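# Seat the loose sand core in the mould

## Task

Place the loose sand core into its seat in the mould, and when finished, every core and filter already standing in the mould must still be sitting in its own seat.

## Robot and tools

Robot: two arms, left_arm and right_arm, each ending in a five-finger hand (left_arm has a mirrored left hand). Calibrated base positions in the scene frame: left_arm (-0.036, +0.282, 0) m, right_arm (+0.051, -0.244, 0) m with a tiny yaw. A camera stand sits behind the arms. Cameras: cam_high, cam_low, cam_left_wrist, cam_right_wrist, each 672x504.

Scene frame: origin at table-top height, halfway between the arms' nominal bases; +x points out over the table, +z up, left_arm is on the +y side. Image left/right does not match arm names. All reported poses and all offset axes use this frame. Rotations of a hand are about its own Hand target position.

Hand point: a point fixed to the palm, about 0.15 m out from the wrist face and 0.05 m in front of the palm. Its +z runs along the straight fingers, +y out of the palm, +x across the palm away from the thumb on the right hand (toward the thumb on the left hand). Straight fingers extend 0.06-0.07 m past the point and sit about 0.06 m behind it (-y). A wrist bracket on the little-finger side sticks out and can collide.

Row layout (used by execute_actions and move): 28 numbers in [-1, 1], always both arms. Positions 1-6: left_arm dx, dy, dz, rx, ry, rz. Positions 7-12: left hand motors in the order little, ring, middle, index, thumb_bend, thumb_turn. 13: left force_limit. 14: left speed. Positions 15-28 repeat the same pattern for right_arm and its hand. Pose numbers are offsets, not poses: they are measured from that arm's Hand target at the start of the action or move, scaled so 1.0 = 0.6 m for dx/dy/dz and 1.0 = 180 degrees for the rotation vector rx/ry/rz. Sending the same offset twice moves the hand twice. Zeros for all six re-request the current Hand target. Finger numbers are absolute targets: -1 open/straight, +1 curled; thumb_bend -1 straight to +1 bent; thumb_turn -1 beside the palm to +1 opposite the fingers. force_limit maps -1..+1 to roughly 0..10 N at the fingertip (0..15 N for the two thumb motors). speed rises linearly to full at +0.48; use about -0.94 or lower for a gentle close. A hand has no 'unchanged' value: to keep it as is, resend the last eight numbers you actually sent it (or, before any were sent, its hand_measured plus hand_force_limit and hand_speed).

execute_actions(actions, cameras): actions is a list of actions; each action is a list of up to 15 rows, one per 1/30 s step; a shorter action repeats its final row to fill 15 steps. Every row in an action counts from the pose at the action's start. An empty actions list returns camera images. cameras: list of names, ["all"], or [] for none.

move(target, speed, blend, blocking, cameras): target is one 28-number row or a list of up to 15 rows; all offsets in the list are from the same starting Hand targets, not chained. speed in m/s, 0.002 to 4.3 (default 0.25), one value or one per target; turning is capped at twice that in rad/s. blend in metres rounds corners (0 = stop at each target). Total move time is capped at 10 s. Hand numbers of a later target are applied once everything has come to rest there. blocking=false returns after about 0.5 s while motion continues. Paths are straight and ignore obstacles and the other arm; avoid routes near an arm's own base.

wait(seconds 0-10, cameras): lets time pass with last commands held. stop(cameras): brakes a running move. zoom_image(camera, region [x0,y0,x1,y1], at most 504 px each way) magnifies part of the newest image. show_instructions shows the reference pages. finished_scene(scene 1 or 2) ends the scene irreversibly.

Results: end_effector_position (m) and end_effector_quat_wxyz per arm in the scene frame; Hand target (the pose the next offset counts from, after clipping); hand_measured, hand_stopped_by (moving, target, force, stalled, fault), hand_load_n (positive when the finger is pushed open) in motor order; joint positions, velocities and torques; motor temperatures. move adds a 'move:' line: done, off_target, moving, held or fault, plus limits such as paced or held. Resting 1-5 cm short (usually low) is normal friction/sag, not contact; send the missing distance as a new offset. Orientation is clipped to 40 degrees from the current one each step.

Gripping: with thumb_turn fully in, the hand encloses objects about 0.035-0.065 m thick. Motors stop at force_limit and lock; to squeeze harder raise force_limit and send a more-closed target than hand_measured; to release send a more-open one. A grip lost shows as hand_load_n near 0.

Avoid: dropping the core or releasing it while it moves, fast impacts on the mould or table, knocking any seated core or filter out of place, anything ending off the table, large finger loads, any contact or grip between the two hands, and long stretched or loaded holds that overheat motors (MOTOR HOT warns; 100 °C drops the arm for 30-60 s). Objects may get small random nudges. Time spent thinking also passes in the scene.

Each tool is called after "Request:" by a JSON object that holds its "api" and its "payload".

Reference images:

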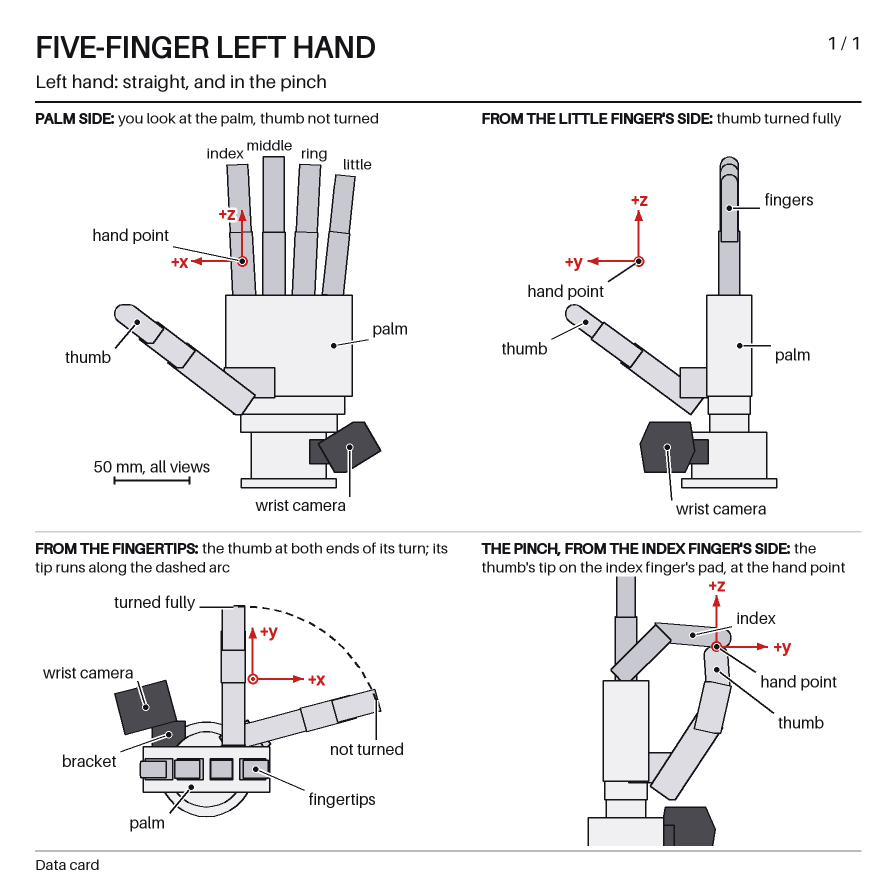

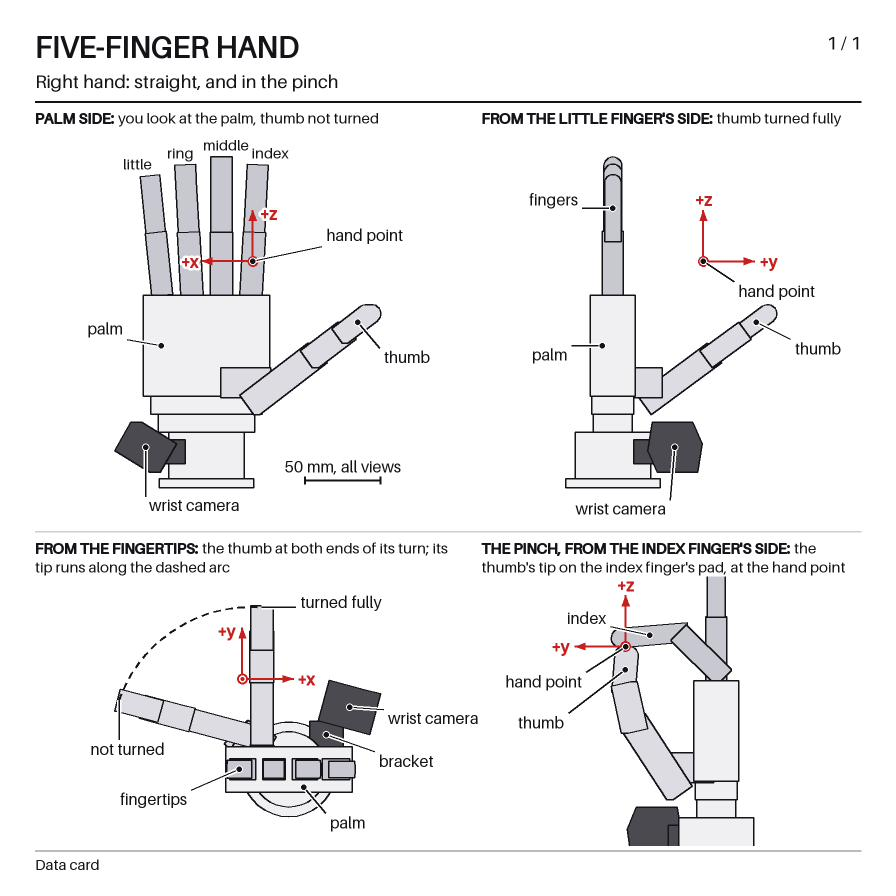

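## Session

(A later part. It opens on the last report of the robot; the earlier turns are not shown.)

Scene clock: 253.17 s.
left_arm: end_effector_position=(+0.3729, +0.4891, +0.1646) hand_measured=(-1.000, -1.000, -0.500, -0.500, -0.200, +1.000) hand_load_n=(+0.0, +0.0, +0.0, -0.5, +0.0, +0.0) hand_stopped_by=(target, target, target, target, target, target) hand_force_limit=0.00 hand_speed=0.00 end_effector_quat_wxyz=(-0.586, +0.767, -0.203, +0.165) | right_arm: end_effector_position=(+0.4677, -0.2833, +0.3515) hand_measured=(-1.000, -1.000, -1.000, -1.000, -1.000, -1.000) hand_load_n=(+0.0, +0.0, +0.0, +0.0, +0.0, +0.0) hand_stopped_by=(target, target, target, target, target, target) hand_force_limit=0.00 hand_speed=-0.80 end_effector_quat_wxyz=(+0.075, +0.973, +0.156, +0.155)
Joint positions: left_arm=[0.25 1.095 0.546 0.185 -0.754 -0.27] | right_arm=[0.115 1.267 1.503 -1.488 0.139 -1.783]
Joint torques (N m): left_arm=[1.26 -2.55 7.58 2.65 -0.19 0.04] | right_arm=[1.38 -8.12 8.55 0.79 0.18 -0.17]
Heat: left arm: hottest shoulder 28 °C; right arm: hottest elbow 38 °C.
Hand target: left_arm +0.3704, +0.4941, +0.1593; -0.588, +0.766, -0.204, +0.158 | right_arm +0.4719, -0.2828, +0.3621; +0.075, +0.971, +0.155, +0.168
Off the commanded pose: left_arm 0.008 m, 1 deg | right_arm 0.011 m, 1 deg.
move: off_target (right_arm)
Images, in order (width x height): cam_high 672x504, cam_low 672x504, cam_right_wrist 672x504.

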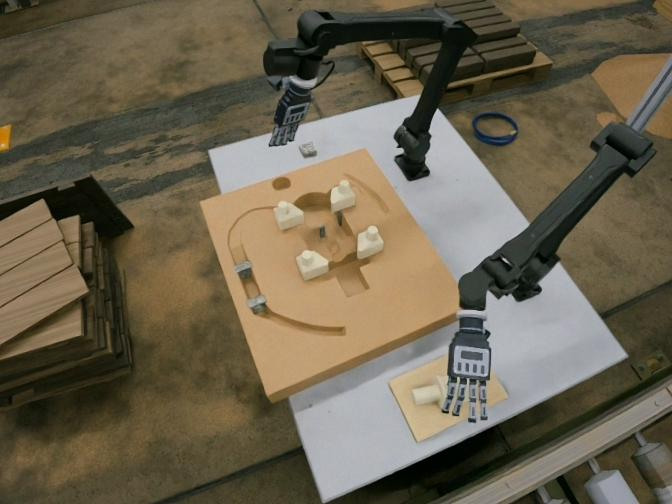

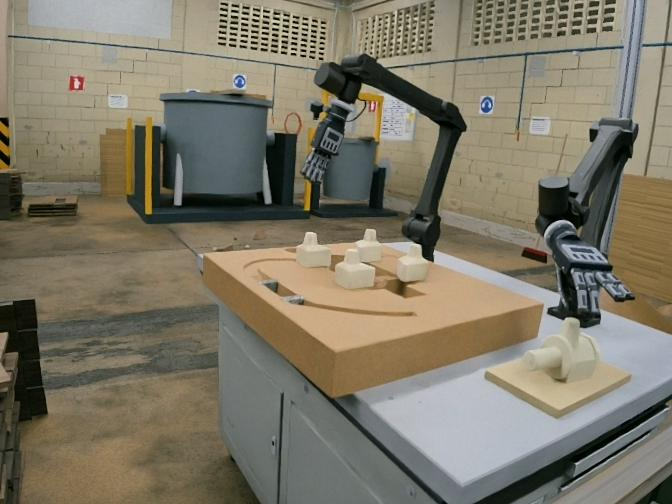

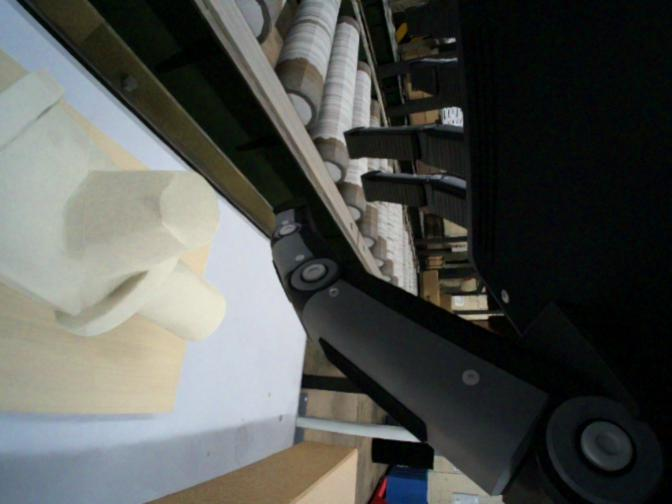

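Request:
{"api": "move", "payload": {"target": [-0.022,-0.008,-0.035,0,0,0,-1,-1,-0.5,-0.5,-0.2,1,0,0,0,0,0,0,0,0,-1,-1,-1,-1,-1,-1,0,-0.8], "speed": 0.12, "cameras": ["cam_high","cam_low","cam_right_wrist"]}}

Request:
{"api": "zoom_image", "payload": {"camera": "cam_low", "region": [500, 240, 660, 400]}}

Request:
{"api": "zoom_image", "payload": {"camera": "cam_right_wrist", "region": [120, 80, 420, 320]}}

Scene clock: 276.20 s.
left_arm: end_effector_position=(+0.3598, +0.4857, +0.1437) hand_measured=(-1.000, -1.000, -0.500, -0.500, -0.200, +1.000) hand_load_n=(+0.0, +0.0, +0.0, +0.0, +0.0, +0.0) hand_stopped_by=(target, target, target, target, target, target) hand_force_limit=0.00 hand_speed=0.00 end_effector_quat_wxyz=(-0.586, +0.767, -0.203, +0.164) | right_arm: end_effector_position=(+0.4677, -0.2833, +0.3515) hand_measured=(-1.000, -1.000, -1.000, -1.000, -1.000, -1.000) hand_load_n=(+0.0, +0.0, +0.0, +0.0, +0.0, +0.0) hand_stopped_by=(target, target, target, target, target, target) hand_force_limit=0.00 hand_speed=-0.80 end_effector_quat_wxyz=(+0.075, +0.973, +0.156, +0.155)
Joint positions: left_arm=[0.25 1.096 0.481 0.251 -0.754 -0.269] | right_arm=[0.115 1.267 1.503 -1.488 0.139 -1.783]
Joint torques (N m): left_arm=[0.62 -3.25 7.13 2.84 -0.35 0.06] | right_arm=[1.38 -8.12 8.57 0.79 0.18 -0.17]
Heat: left arm: hottest elbow 29 °C; right arm: hottest elbow 39 °C.
Hand target: left_arm +0.3571, +0.4893, +0.1383; -0.588, +0.766, -0.205, +0.158 | right_arm +0.4719, -0.2828, +0.3621; +0.075, +0.971, +0.155, +0.168
Off the commanded pose: left_arm 0.007 m, 1 deg | right_arm 0.011 m, 1 deg.
move: off_target (right_arm)
Images, in order (width x height): cam_high 672x504, cam_low 672x504, cam_right_wrist 672x504.

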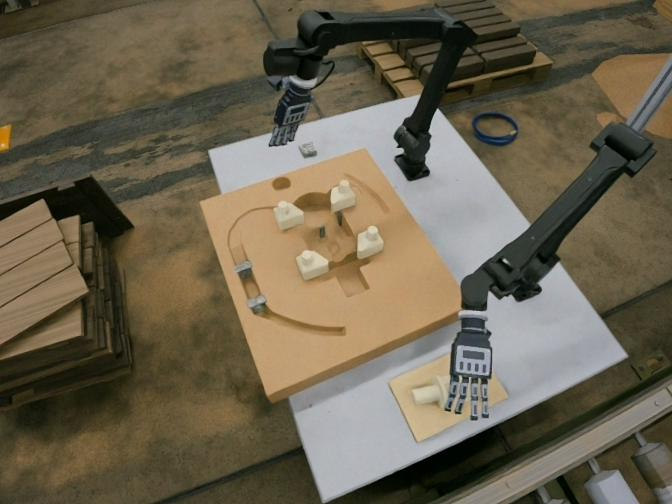

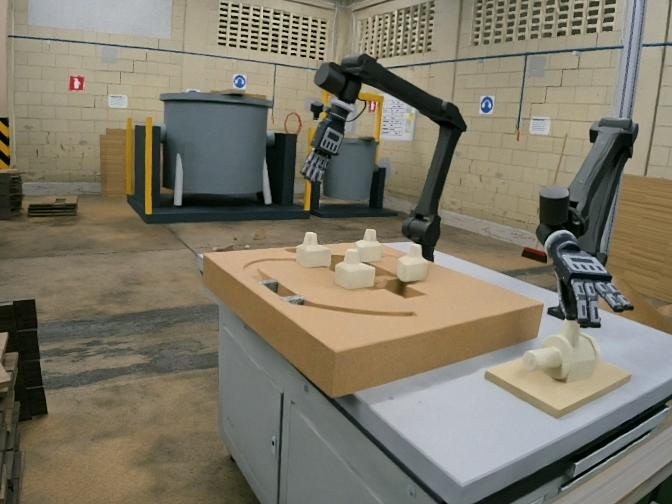

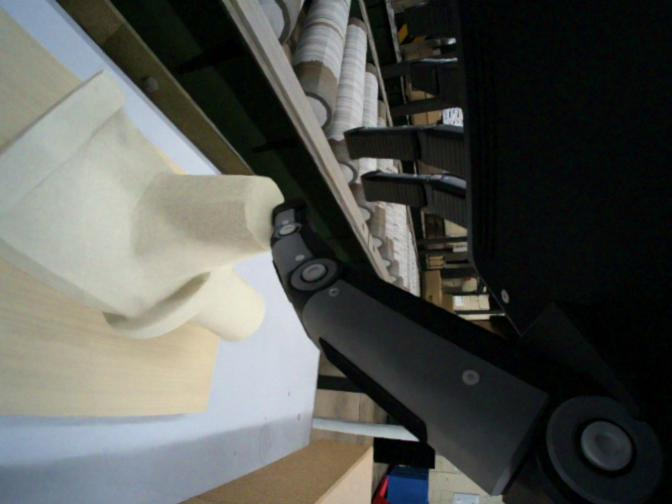

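Scaled by 3.150.

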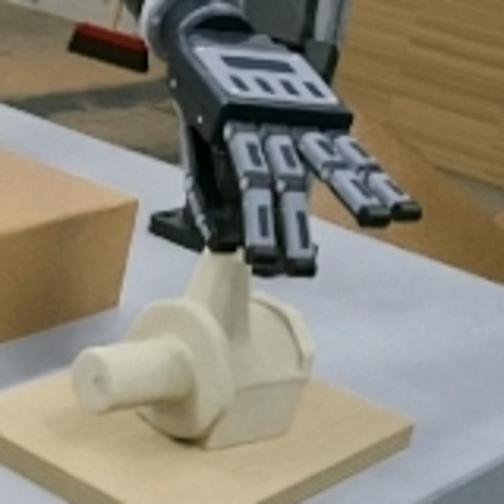

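Scaled by 1.680 from the camera's 672x504 image, which has a finer 960x720 frame.

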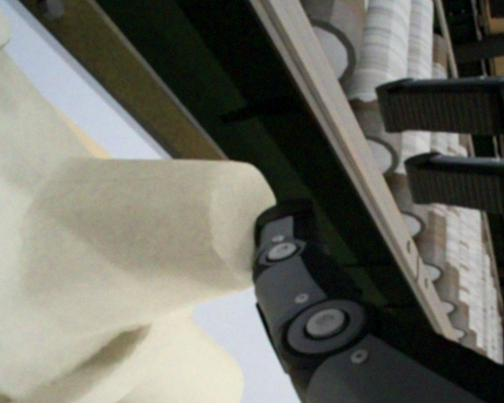

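Request:
{"api": "move", "payload": {"target": [-0.0225,-0.026,0.012,0,0,0,-1,-1,-0.5,-0.5,-0.2,1,0,0,0,0,0,0,0,0,-1,-1,-1,-1,-1,-1,0,-0.8], "speed": 0.12, "cameras": ["cam_low","cam_right_wrist"]}}

Request:
{"api": "zoom_image", "payload": {"camera": "cam_low", "region": [500, 240, 660, 400]}}

Request:
{"api": "zoom_image", "payload": {"camera": "cam_right_wrist", "region": [120, 80, 420, 320]}}

Scene clock: 284.83 s.
left_arm: end_effector_position=(+0.3463, +0.4794, +0.1510) hand_measured=(-1.000, -1.000, -0.500, -0.500, -0.200, +1.000) hand_load_n=(+0.0, +0.0, +0.0, +0.0, +0.0, +0.0) hand_stopped_by=(target, target, target, target, target, target) hand_force_limit=0.00 hand_speed=0.00 end_effector_quat_wxyz=(-0.593, +0.764, -0.199, +0.160) | right_arm: end_effector_position=(+0.4677, -0.2833, +0.3515) hand_measured=(-1.000, -1.000, -1.000, -1.000, -1.000, -1.000) hand_load_n=(+0.0, +0.0, +0.0, +0.0, +0.0, +0.0) hand_stopped_by=(target, target, target, target, target, target) hand_force_limit=0.00 hand_speed=-0.80 end_effector_quat_wxyz=(+0.075, +0.973, +0.156, +0.155)
Joint positions: left_arm=[0.228 1.035 0.459 0.218 -0.792 -0.269] | right_arm=[0.115 1.267 1.503 -1.488 0.139 -1.783]
Joint torques (N m): left_arm=[-0.62 -3.66 7.21 1.22 -0.37 -0.18] | right_arm=[1.38 -8.12 8.55 0.79 0.18 -0.17]
Heat: left arm: hottest shoulder 28 °C; right arm: hottest elbow 39 °C.
Hand target: left_arm +0.3436, +0.4736, +0.1454; -0.588, +0.766, -0.205, +0.158 | right_arm +0.4719, -0.2828, +0.3621; +0.075, +0.971, +0.155, +0.168
Off the commanded pose: left_arm 0.008 m, 1 deg | right_arm 0.011 m, 1 deg.
move: off_target (right_arm)
Images, in order (width x height): cam_low 672x504, cam_right_wrist 672x504.

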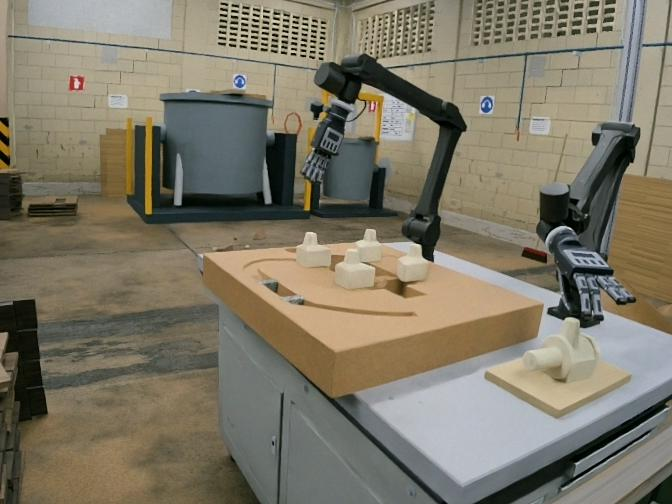

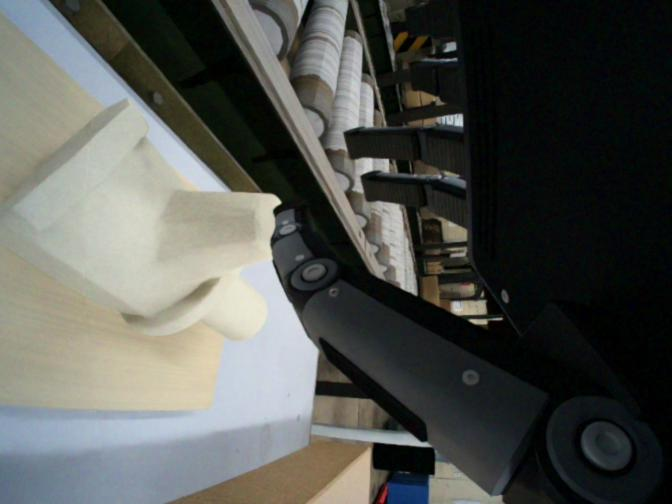

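Scaled by 3.150.

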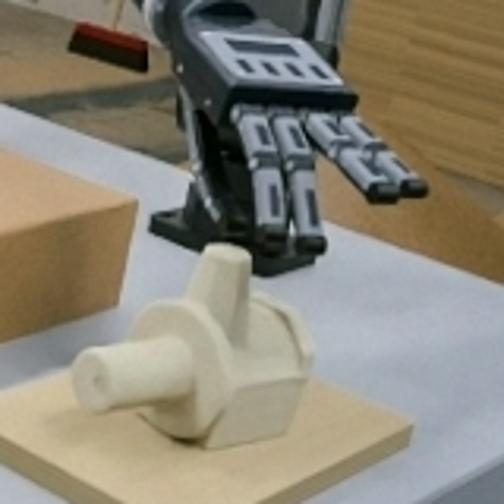

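Scaled by 1.680 from the camera's 672x504 image, which has a finer 960x720 frame.

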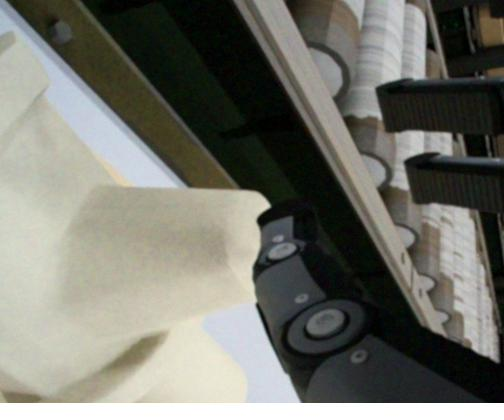

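Request:
{"api": "move", "payload": {"target": [0,-0.018,-0.02,0,0,0,-1,-1,-0.5,-0.5,-0.2,1,0,0,0,0,0,0,0,0,-1,-1,-1,-1,-1,-1,0,-0.8], "speed": 0.12, "cameras": ["cam_low","cam_right_wrist"]}}

Request:
{"api": "zoom_image", "payload": {"camera": "cam_low", "region": [500, 240, 660, 400]}}

Request:
{"api": "zoom_image", "payload": {"camera": "cam_right_wrist", "region": [120, 80, 420, 320]}}

Scene clock: 288.43 s.
left_arm: end_effector_position=(+0.3418, +0.4677, +0.1386) hand_measured=(-1.000, -1.000, -0.500, -0.500, -0.200, +1.000) hand_load_n=(+0.0, -0.5, +0.0, +0.0, +0.0, +0.0) hand_stopped_by=(target, target, target, target, target, target) hand_force_limit=0.00 hand_speed=0.00 end_effector_quat_wxyz=(-0.591, +0.765, -0.205, +0.153) | right_arm: end_effector_position=(+0.4677, -0.2833, +0.3515) hand_measured=(-1.000, -1.000, -1.000, -1.000, -1.000, -1.000) hand_load_n=(+0.0, +0.0, -0.5, +0.0, +0.0, +0.0) hand_stopped_by=(target, target, target, target, target, target) hand_force_limit=0.00 hand_speed=-0.80 end_effector_quat_wxyz=(+0.075, +0.973, +0.156, +0.155)
Joint positions: left_arm=[0.189 1.04 0.436 0.217 -0.828 -0.283] | right_arm=[0.115 1.267 1.503 -1.488 0.139 -1.783]
Joint torques (N m): left_arm=[-0.85 -1.61 7.12 2.33 -0.45 -0.25] | right_arm=[1.38 -8.18 8.57 0.77 0.19 -0.17]
Heat: left arm: hottest shoulder 28 °C; right arm: hottest elbow 39 °C.
Hand target: left_arm +0.3435, +0.4629, +0.1334; -0.588, +0.766, -0.204, +0.158 | right_arm +0.4719, -0.2828, +0.3621; +0.075, +0.971, +0.155, +0.168
Off the commanded pose: left_arm 0.007 m, 1 deg | right_arm 0.011 m, 1 deg.
move: off_target (right_arm)
Images, in order (width x height): cam_low 672x504, cam_right_wrist 672x504.

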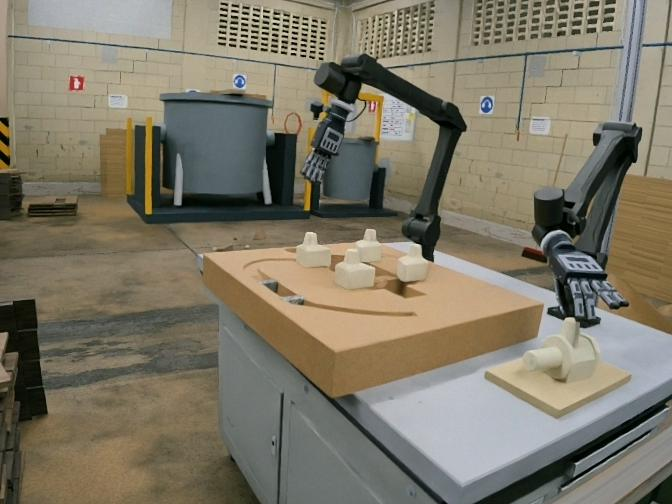

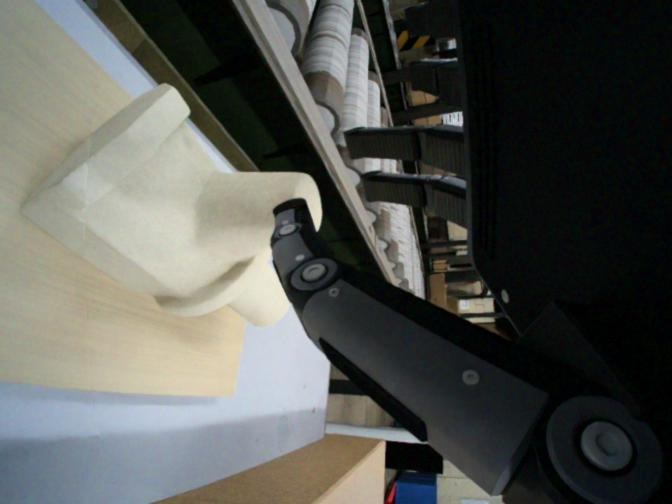

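Scaled by 3.150.

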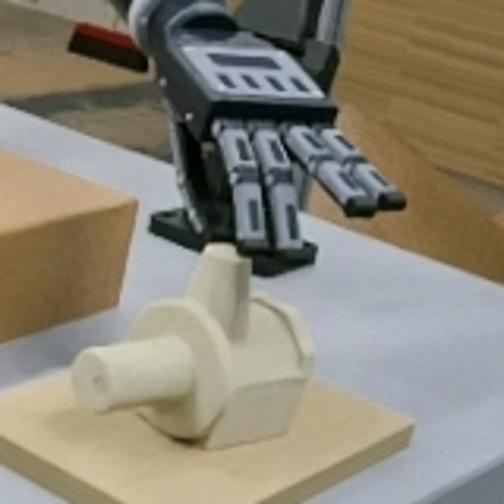

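Scaled by 1.680 from the camera's 672x504 image, which has a finer 960x720 frame.

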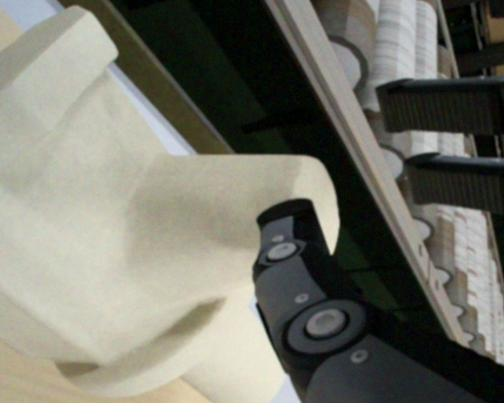

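Request:
{"api": "move", "payload": {"target": [0,0,-0.035,0,0,0,-1,-1,-0.5,-0.5,-0.2,1,0,0,0,0,0,0,0,0,-1,-1,-1,-1,-1,-1,0,-0.8], "speed": 0.08, "cameras": ["cam_low","cam_right_wrist"]}}

Request:
{"api": "zoom_image", "payload": {"camera": "cam_low", "region": [500, 240, 660, 400]}}

Request:
{"api": "zoom_image", "payload": {"camera": "cam_right_wrist", "region": [120, 80, 420, 320]}}

Scene clock: 296.57 s.
left_arm: end_effector_position=(+0.3429, +0.4674, +0.1219) hand_measured=(-1.000, -1.000, -0.500, -0.500, -0.200, +1.000) hand_load_n=(+0.0, +0.0, +0.0, +0.0, -1.0, -1.0) hand_stopped_by=(target, target, target, target, target, target) hand_force_limit=0.00 hand_speed=0.00 end_effector_quat_wxyz=(-0.592, +0.764, -0.202, +0.155) | right_arm: end_effector_position=(+0.4677, -0.2833, +0.3515) hand_measured=(-1.000, -1.000, -1.000, -1.000, -1.000, -1.000) hand_load_n=(+0.0, +0.5, +0.0, +0.0, +0.0, +0.0) hand_stopped_by=(target, target, target, target, target, target) hand_force_limit=0.00 hand_speed=-0.80 end_effector_quat_wxyz=(+0.075, +0.973, +0.156, +0.155)
Joint positions: left_arm=[0.186 1.091 0.406 0.304 -0.833 -0.286] | right_arm=[0.115 1.267 1.503 -1.488 0.139 -1.783]
Joint torques (N m): left_arm=[-1.03 -1.67 6.63 2.52 -0.18 -0.22] | right_arm=[1.38 -8.12 8.55 0.79 0.18 -0.17]
Heat: left arm: hottest shoulder 28 °C; right arm: hottest elbow 39 °C.
Hand target: left_arm +0.3435, +0.4630, +0.1125; -0.588, +0.766, -0.204, +0.158 | right_arm +0.4719, -0.2828, +0.3621; +0.075, +0.971, +0.155, +0.168
Off the commanded pose: left_arm 0.011 m, 1 deg | right_arm 0.011 m, 1 deg.
move: off_target (left_arm, right_arm)
Images, in order (width x height): cam_low 672x504, cam_right_wrist 672x504.

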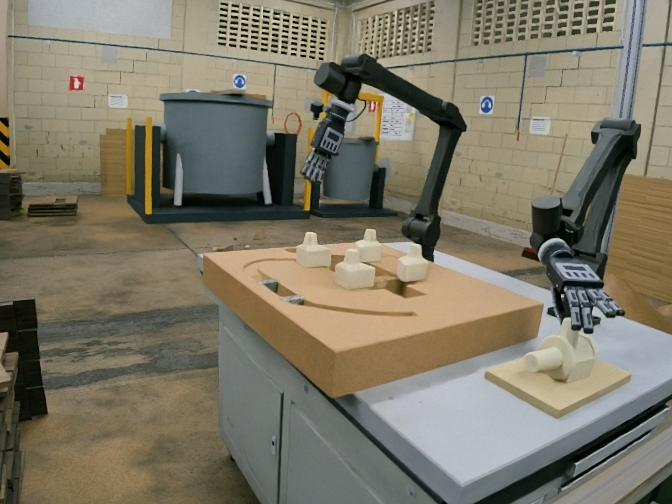

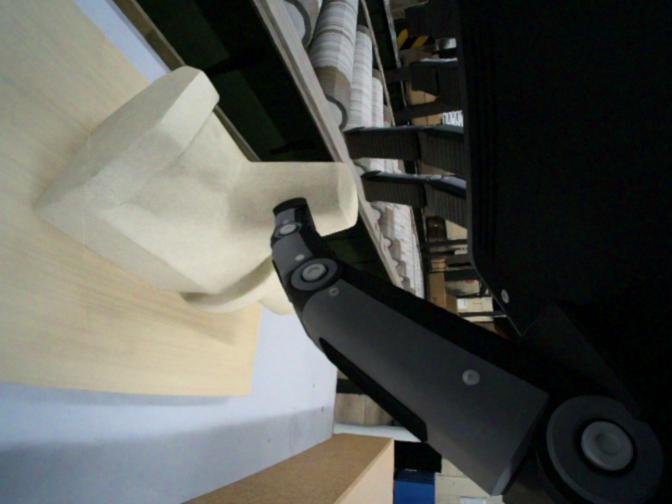

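Scaled by 3.150.

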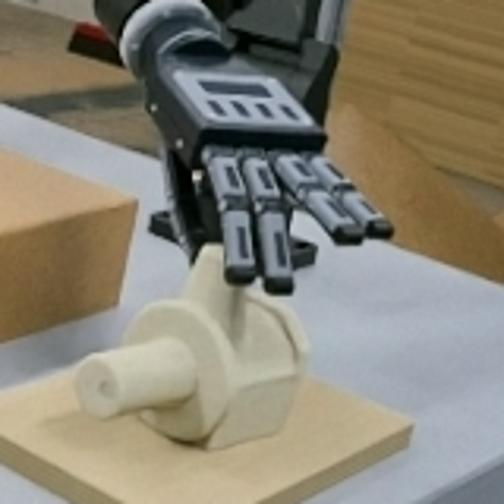

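Scaled by 1.680 from the camera's 672x504 image, which has a finer 960x720 frame.

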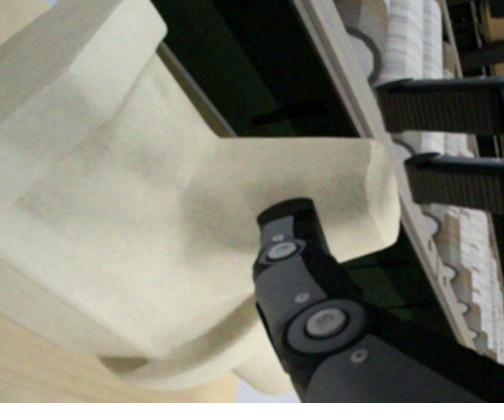

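Request:
{"api": "execute_actions", "payload": {"actions": [[[0,0,0.008,0,0,0,-1,-1,0.2,0.2,0.2,1,-0.6,-0.88,0,0,0,0,0,0,-1,-1,-1,-1,-1,-1,0,-0.8]],[[0,0,0,0,0,0,-1,-1,0.2,0.2,0.2,1,-0.6,-0.88,0,0,0,0,0,0,-1,-1,-1,-1,-1,-1,0,-0.8]],[[0,0,0,0,0,0,-1,-1,0.2,0.2,0.2,1,-0.6,-0.88,0,0,0,0,0,0,-1,-1,-1,-1,-1,-1,0,-0.8]],[[0,0,0,0,0,0,-1,-1,0.2,0.2,0.2,1,-0.6,-0.88,0,0,0,0,0,0,-1,-1,-1,-1,-1,-1,0,-0.8]]], "cameras": ["cam_low","cam_right_wrist"]}}

Request:
{"api": "zoom_image", "payload": {"camera": "cam_low", "region": [500, 240, 660, 400]}}

Request:
{"api": "zoom_image", "payload": {"camera": "cam_right_wrist", "region": [180, 80, 480, 320]}}

Scene clock: 303.90 s.
left_arm: end_effector_position=(+0.3424, +0.4654, +0.1195) hand_measured=(-1.000, -1.000, -0.234, -0.190, -0.072, +1.000) hand_load_n=(+0.0, +0.0, +0.0, +4.0, +8.5, +0.0) hand_stopped_by=(target, target, force, force, force, target) hand_force_limit=-0.60 hand_speed=-0.88 end_effector_quat_wxyz=(-0.591, +0.765, -0.205, +0.156) | right_arm: end_effector_position=(+0.4677, -0.2833, +0.3515) hand_measured=(-1.000, -1.000, -1.000, -1.000, -1.000, -1.000) hand_load_n=(+0.0, +0.0, +0.0, +0.0, +0.0, +0.0) hand_stopped_by=(target, target, target, target, target, target) hand_force_limit=0.00 hand_speed=-0.80 end_effector_quat_wxyz=(+0.075, +0.973, +0.156, +0.155)
Joint positions: left_arm=[0.183 1.091 0.402 0.304 -0.829 -0.286] | right_arm=[0.115 1.267 1.503 -1.488 0.139 -1.783]
Joint torques (N m): left_arm=[-0.79 -2.84 7.42 1.92 -0.41 -0.22] | right_arm=[1.38 -8.12 8.55 0.79 0.19 -0.17]
Heat: left arm: hottest shoulder 28 °C; right arm: hottest elbow 39 °C.
Hand target: left_arm +0.3436, +0.4628, +0.1172; -0.588, +0.766, -0.205, +0.158 | right_arm +0.4719, -0.2828, +0.3621; +0.075, +0.971, +0.155, +0.168
Off the commanded pose: left_arm 0.004 m, 0 deg | right_arm 0.011 m, 1 deg.
Images, in order (width x height): cam_low 672x504, cam_right_wrist 672x504.

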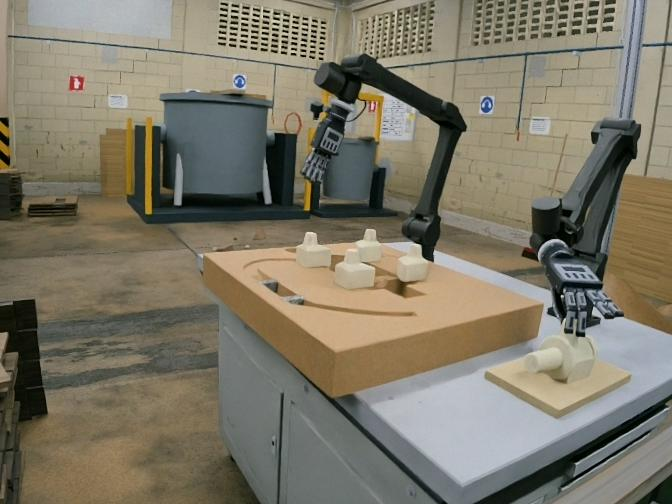

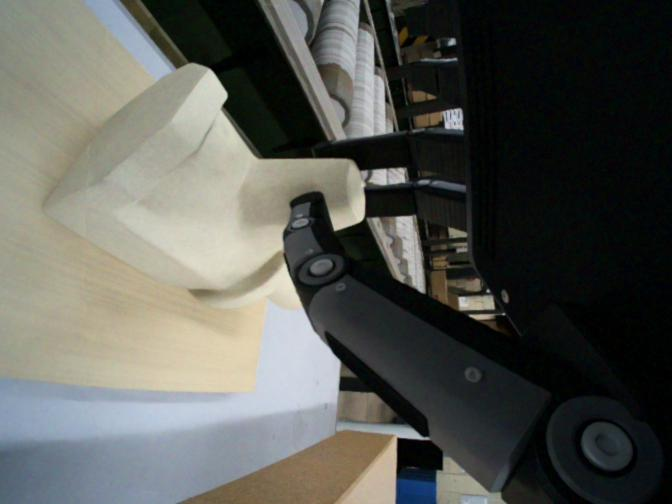

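Scaled by 3.150.

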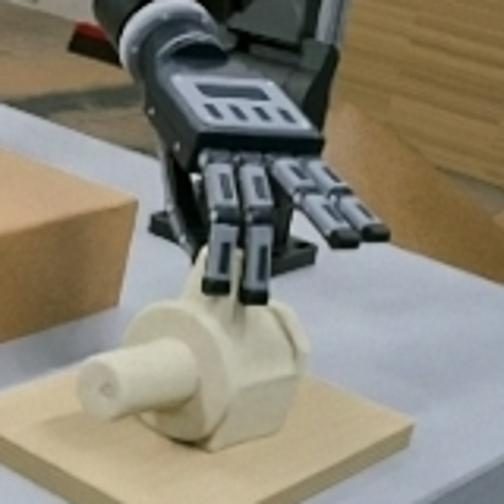

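Scaled by 1.680 from the camera's 672x504 image, which has a finer 960x720 frame.

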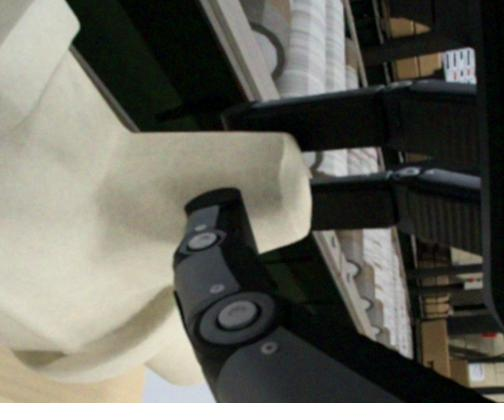

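Request:
{"api": "execute_actions", "payload": {"actions": [[[0,0,0,0,0,0,-1,-1,0.3,0.3,0.3,1,0.1,-0.88,0,0,0,0,0,0,-1,-1,-1,-1,-1,-1,0,-0.8]],[[0,0,0,0,0,0,-1,-1,0.3,0.3,0.3,1,0.1,-0.88,0,0,0,0,0,0,-1,-1,-1,-1,-1,-1,0,-0.8]]]}}

Scene clock: 306.43 s.
left_arm: end_effector_position=(+0.3424, +0.4654, +0.1195) hand_measured=(-1.000, -1.000, -0.204, -0.182, -0.072, +1.000) hand_load_n=(+0.0, +0.0, +8.0, +2.5, +13.5, +0.5) hand_stopped_by=(target, target, force, force, force, target) hand_force_limit=0.10 hand_speed=-0.88 end_effector_quat_wxyz=(-0.591, +0.765, -0.205, +0.156) | right_arm: end_effector_position=(+0.4677, -0.2833, +0.3515) hand_measured=(-1.000, -1.000, -1.000, -1.000, -1.000, -1.000) hand_load_n=(+0.0, +0.0, +0.0, +0.0, -0.5, +0.0) hand_stopped_by=(target, target, target, target, target, target) hand_force_limit=0.00 hand_speed=-0.80 end_effector_quat_wxyz=(+0.075, +0.973, +0.156, +0.155)
Joint positions: left_arm=[0.183 1.091 0.402 0.304 -0.829 -0.286] | right_arm=[0.115 1.267 1.503 -1.488 0.139 -1.783]
Joint torques (N m): left_arm=[-0.26 -2.55 7.32 1.84 -0.38 -0.18] | right_arm=[1.38 -8.12 8.57 0.77 0.18 -0.17]
Heat: left arm: hottest shoulder 28 °C; right arm: hottest elbow 39 °C.
Hand target: left_arm +0.3436, +0.4628, +0.1172; -0.588, +0.766, -0.205, +0.158 | right_arm +0.4719, -0.2828, +0.3621; +0.075, +0.971, +0.155, +0.168
Off the commanded pose: left_arm 0.004 m, 0 deg | right_arm 0.011 m, 1 deg.

Request:
{"api": "move", "payload": {"target": [0,0,0.06,0,0,0,-1,-1,0.3,0.3,0.3,1,0.1,-0.88,0,0,0,0,0,0,-1,-1,-1,-1,-1,-1,0,-0.8], "speed": 0.06, "cameras": ["cam_low","cam_right_wrist","cam_high"]}}

Request:
{"api": "zoom_image", "payload": {"camera": "cam_low", "region": [500, 240, 660, 400]}}

Scene clock: 308.83 s.
left_arm: end_effector_position=(+0.3233, +0.4612, +0.1204) hand_measured=(-1.000, -1.000, -0.204, -0.182, -0.072, +1.000) hand_load_n=(+0.0, +0.0, +6.0, +3.0, +13.0, +1.0) hand_stopped_by=(target, target, force, force, force, target) hand_force_limit=0.10 hand_speed=-0.88 end_effector_quat_wxyz=(-0.578, +0.774, -0.223, +0.134) | right_arm: end_effector_position=(+0.4677, -0.2833, +0.3515) hand_measured=(-1.000, -1.000, -1.000, -1.000, -1.000, -1.000) hand_load_n=(+0.0, +0.5, +0.0, +0.0, -0.5, +0.0) hand_stopped_by=(target, target, target, target, target, target) hand_force_limit=0.00 hand_speed=-0.80 end_effector_quat_wxyz=(+0.075, +0.973, +0.156, +0.155)
Joint positions: left_arm=[0.183 1.01 0.402 0.156 -0.826 -0.291] | right_arm=[0.115 1.267 1.503 -1.488 0.139 -1.783]
Joint torques (N m): left_arm=[-0.97 -3.6 12.18 1.46 -0.57 -0.12] | right_arm=[1.38 -8.12 8.57 0.77 0.18 -0.17]
Heat: left arm: hottest shoulder 28 °C; right arm: hottest elbow 39 °C.
Hand target: left_arm +0.3436, +0.4628, +0.1532; -0.588, +0.766, -0.205, +0.158 | right_arm +0.4719, -0.2828, +0.3621; +0.075, +0.971, +0.155, +0.168
Off the commanded pose: left_arm 0.039 m, 4 deg | right_arm 0.011 m, 1 deg.
move: off_target (left_arm, right_arm)
Images, in order (width x height): cam_high 672x504, cam_low 672x504, cam_right_wrist 672x504.

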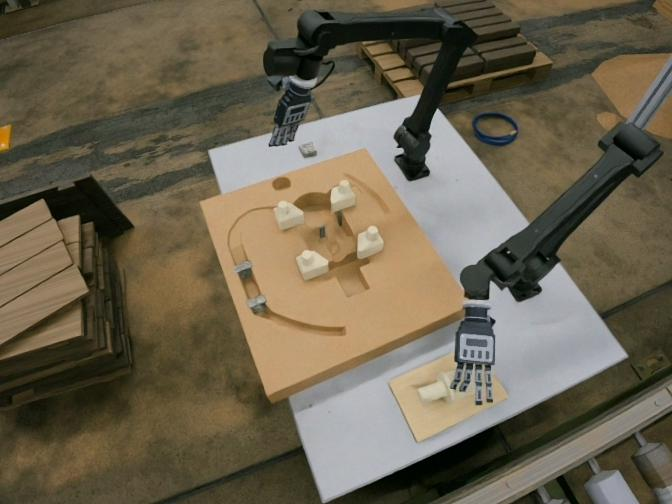

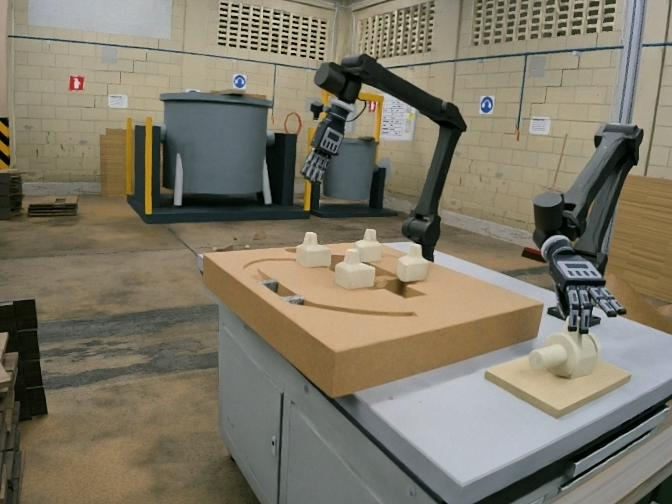

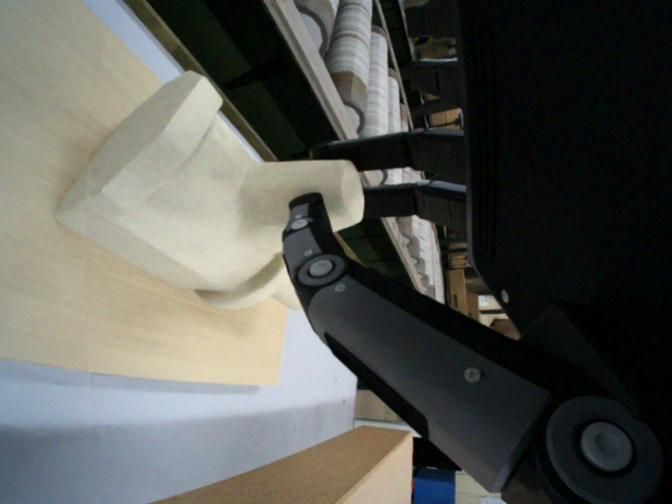

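Scaled by 3.150.

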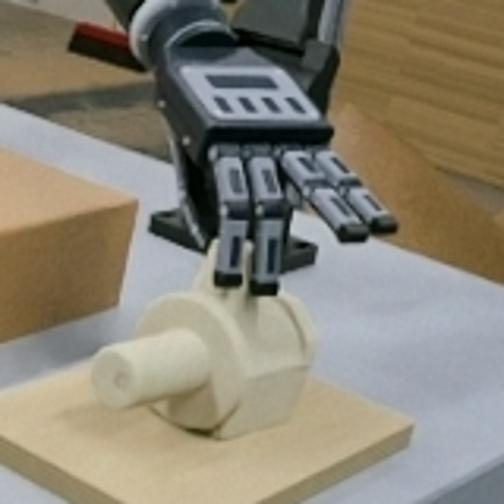

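Request:
{"api": "move", "payload": {"target": [0,0,0.03,0,0,0,-1,-1,0.3,0.3,0.3,1,0.1,-0.88,0,0,0,0,0,0,-1,-1,-1,-1,-1,-1,0,-0.8], "speed": 0.08, "cameras": ["cam_low","cam_right_wrist"]}}

Request:
{"api": "zoom_image", "payload": {"camera": "cam_low", "region": [500, 240, 660, 400]}}

Scene clock: 311.80 s.
left_arm: end_effector_position=(+0.3140, +0.4593, +0.1214) hand_measured=(-1.000, -1.000, -0.204, -0.182, -0.072, +1.000) hand_load_n=(+0.0, +0.0, +4.5, +2.5, +11.5, +1.0) hand_stopped_by=(target, target, force, force, force, target) hand_force_limit=0.10 hand_speed=-0.88 end_effector_quat_wxyz=(-0.570, +0.778, -0.234, +0.120) | right_arm: end_effector_position=(+0.4677, -0.2833, +0.3515) hand_measured=(-1.000, -1.000, -1.000, -1.000, -1.000, -1.000) hand_load_n=(+0.0, +0.0, +0.0, +0.0, +0.0, +0.0) hand_stopped_by=(target, target, target, target, target, target) hand_force_limit=0.00 hand_speed=-0.80 end_effector_quat_wxyz=(+0.075, +0.973, +0.156, +0.155)
Joint positions: left_arm=[0.183 0.974 0.411 0.07 -0.825 -0.291] | right_arm=[0.115 1.267 1.503 -1.488 0.139 -1.783]
Joint torques (N m): left_arm=[-0.97 -4.01 13.75 1.73 -0.61 -0.14] | right_arm=[1.38 -8.12 8.55 0.79 0.18 -0.17]
Heat: left arm: hottest shoulder 28 °C; right arm: hottest elbow 39 °C.
Hand target: left_arm +0.3436, +0.4628, +0.1712; -0.588, +0.766, -0.205, +0.158 | right_arm +0.4719, -0.2828, +0.3621; +0.075, +0.971, +0.155, +0.168
Off the commanded pose: left_arm 0.058 m, 6 deg | right_arm 0.011 m, 1 deg.
move: off_target (left_arm, right_arm)
Images, in order (width x height): cam_low 672x504, cam_right_wrist 672x504.

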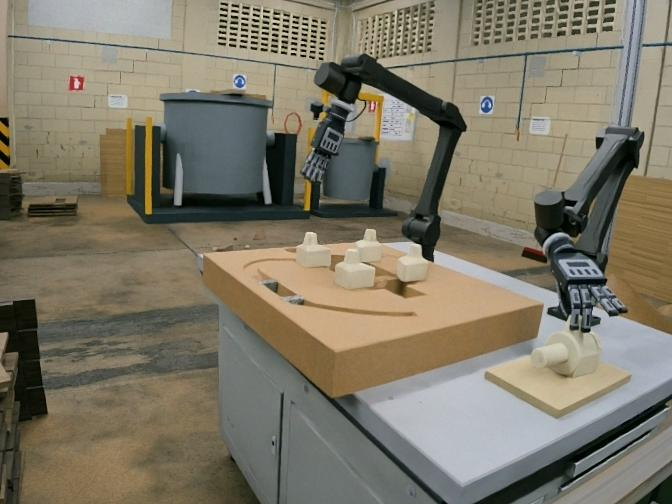

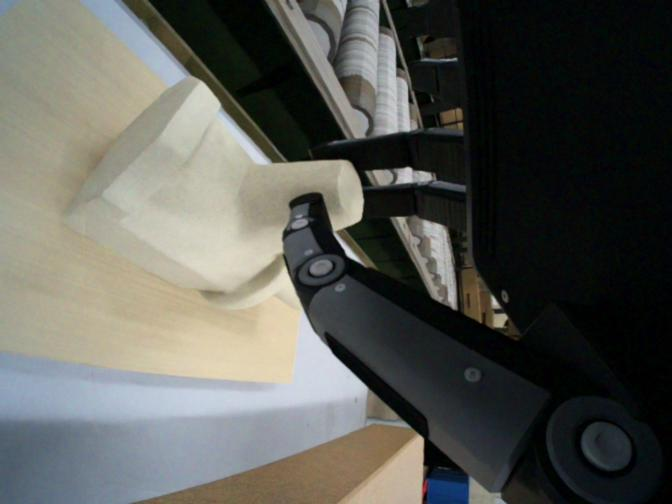

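Scaled by 3.150.

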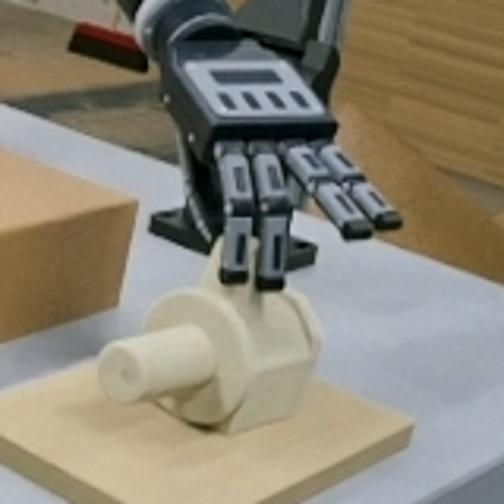

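Request:
{"api": "execute_actions", "payload": {"actions": [[[0,0,0,0,0,0,-1,-1,0.4,0.4,0.4,1,0.7,-0.9,0,0,0,0,0,0,-1,-1,-1,-1,-1,-1,0,-0.8]],[[0,0,0,0,0,0,-1,-1,0.4,0.4,0.4,1,0.7,-0.9,0,0,0,0,0,0,-1,-1,-1,-1,-1,-1,0,-0.8]]]}}

Request:
{"api": "move", "payload": {"target": [0.04,0,0.05,0,0,0,-1,-1,0.4,0.4,0.4,1,0.7,-0.9,0,0,0,0,0,0,-1,-1,-1,-1,-1,-1,0,-0.8], "speed": 0.08, "cameras": ["cam_low","cam_right_wrist"]}}

Request:
{"api": "zoom_image", "payload": {"camera": "cam_low", "region": [500, 240, 660, 400]}}

Scene clock: 317.80 s.
left_arm: end_effector_position=(+0.3138, +0.4593, +0.1216) hand_measured=(-1.000, -1.000, -0.188, -0.156, -0.074, +1.000) hand_load_n=(+0.0, +0.0, +7.0, +8.5, +17.5, +0.0) hand_stopped_by=(target, target, force, force, force, target) hand_force_limit=0.70 hand_speed=-0.90 end_effector_quat_wxyz=(-0.570, +0.778, -0.234, +0.120) | right_arm: end_effector_position=(+0.4677, -0.2833, +0.3515) hand_measured=(-1.000, -1.000, -1.000, -1.000, -1.000, -1.000) hand_load_n=(+0.0, +0.0, +0.0, +0.0, +0.0, +0.0) hand_stopped_by=(target, target, target, target, target, target) hand_force_limit=0.00 hand_speed=-0.80 end_effector_quat_wxyz=(+0.075, +0.973, +0.156, +0.155)
Joint positions: left_arm=[0.183 0.973 0.411 0.069 -0.825 -0.291] | right_arm=[0.115 1.267 1.503 -1.488 0.139 -1.783]
Joint torques (N m): left_arm=[-0.5 -4.13 13.91 1.84 -0.63 -0.17] | right_arm=[1.38 -8.12 8.55 0.79 0.18 -0.17]
Heat: left arm: hottest elbow 31 °C; right arm: hottest elbow 39 °C.
Hand target: left_arm +0.3435, +0.4628, +0.1711; -0.588, +0.766, -0.205, +0.158 | right_arm +0.4719, -0.2828, +0.3621; +0.075, +0.971, +0.155, +0.168
Off the commanded pose: left_arm 0.058 m, 6 deg | right_arm 0.011 m, 1 deg.

Scene clock: 319.07 s.
left_arm: end_effector_position=(+0.3302, +0.4583, +0.1418) hand_measured=(-1.000, -1.000, -0.188, -0.156, -0.074, +1.000) hand_load_n=(+0.0, +0.0, +7.0, +8.5, +16.0, +0.0) hand_stopped_by=(target, target, force, force, force, target) hand_force_limit=0.70 hand_speed=-0.90 end_effector_quat_wxyz=(-0.566, +0.780, -0.244, +0.111) | right_arm: end_effector_position=(+0.4677, -0.2833, +0.3515) hand_measured=(-1.000, -1.000, -1.000, -1.000, -1.000, -1.000) hand_load_n=(+0.0, +0.0, +0.0, +0.0, +0.0, +0.0) hand_stopped_by=(target, target, target, target, target, target) hand_force_limit=0.00 hand_speed=-0.80 end_effector_quat_wxyz=(+0.075, +0.973, +0.156, +0.155)
Joint positions: left_arm=[0.169 0.993 0.498 -0.027 -0.834 -0.292] | right_arm=[0.115 1.267 1.503 -1.488 0.139 -1.783]
Joint torques (N m): left_arm=[-0.67 -3.78 15.46 2.22 -0.86 -0.28] | right_arm=[1.38 -8.12 8.55 0.79 0.18 -0.17]
Heat: left arm: hottest elbow 31 °C; right arm: hottest elbow 39 °C.
Hand target: left_arm +0.3675, +0.4629, +0.2011; -0.588, +0.766, -0.204, +0.158 | right_arm +0.4719, -0.2828, +0.3621; +0.075, +0.971, +0.155, +0.168
Off the commanded pose: left_arm 0.070 m, 8 deg | right_arm 0.011 m, 1 deg.
move: off_target (left_arm, right_arm)
Images, in order (width x height): cam_low 672x504, cam_right_wrist 672x504.

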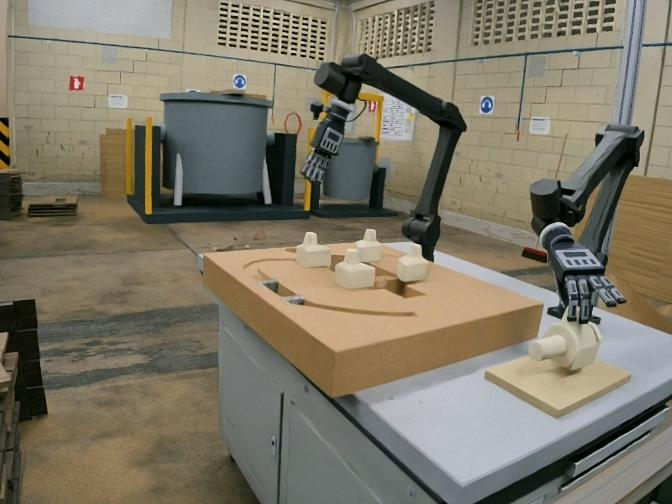

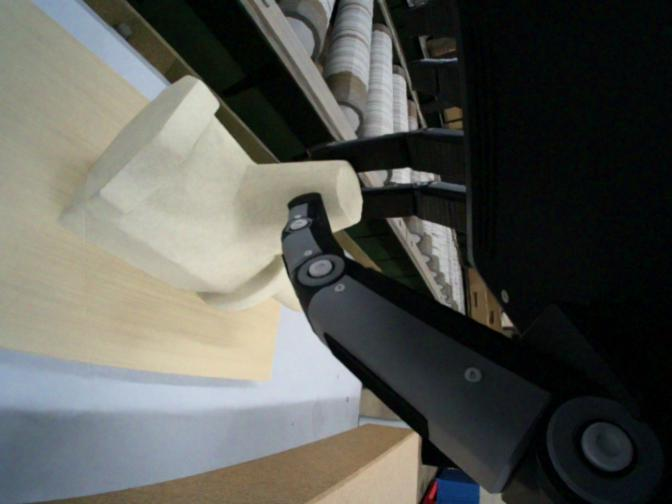

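Scaled by 3.150.

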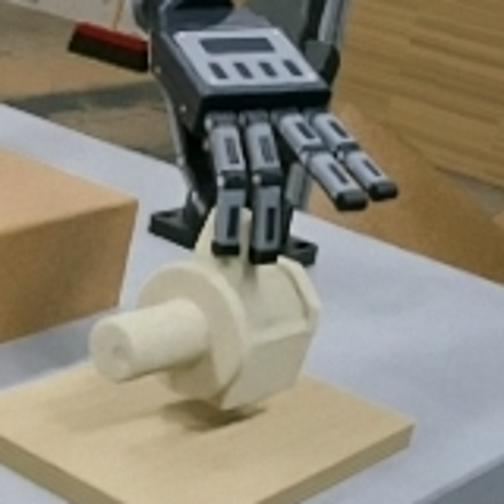

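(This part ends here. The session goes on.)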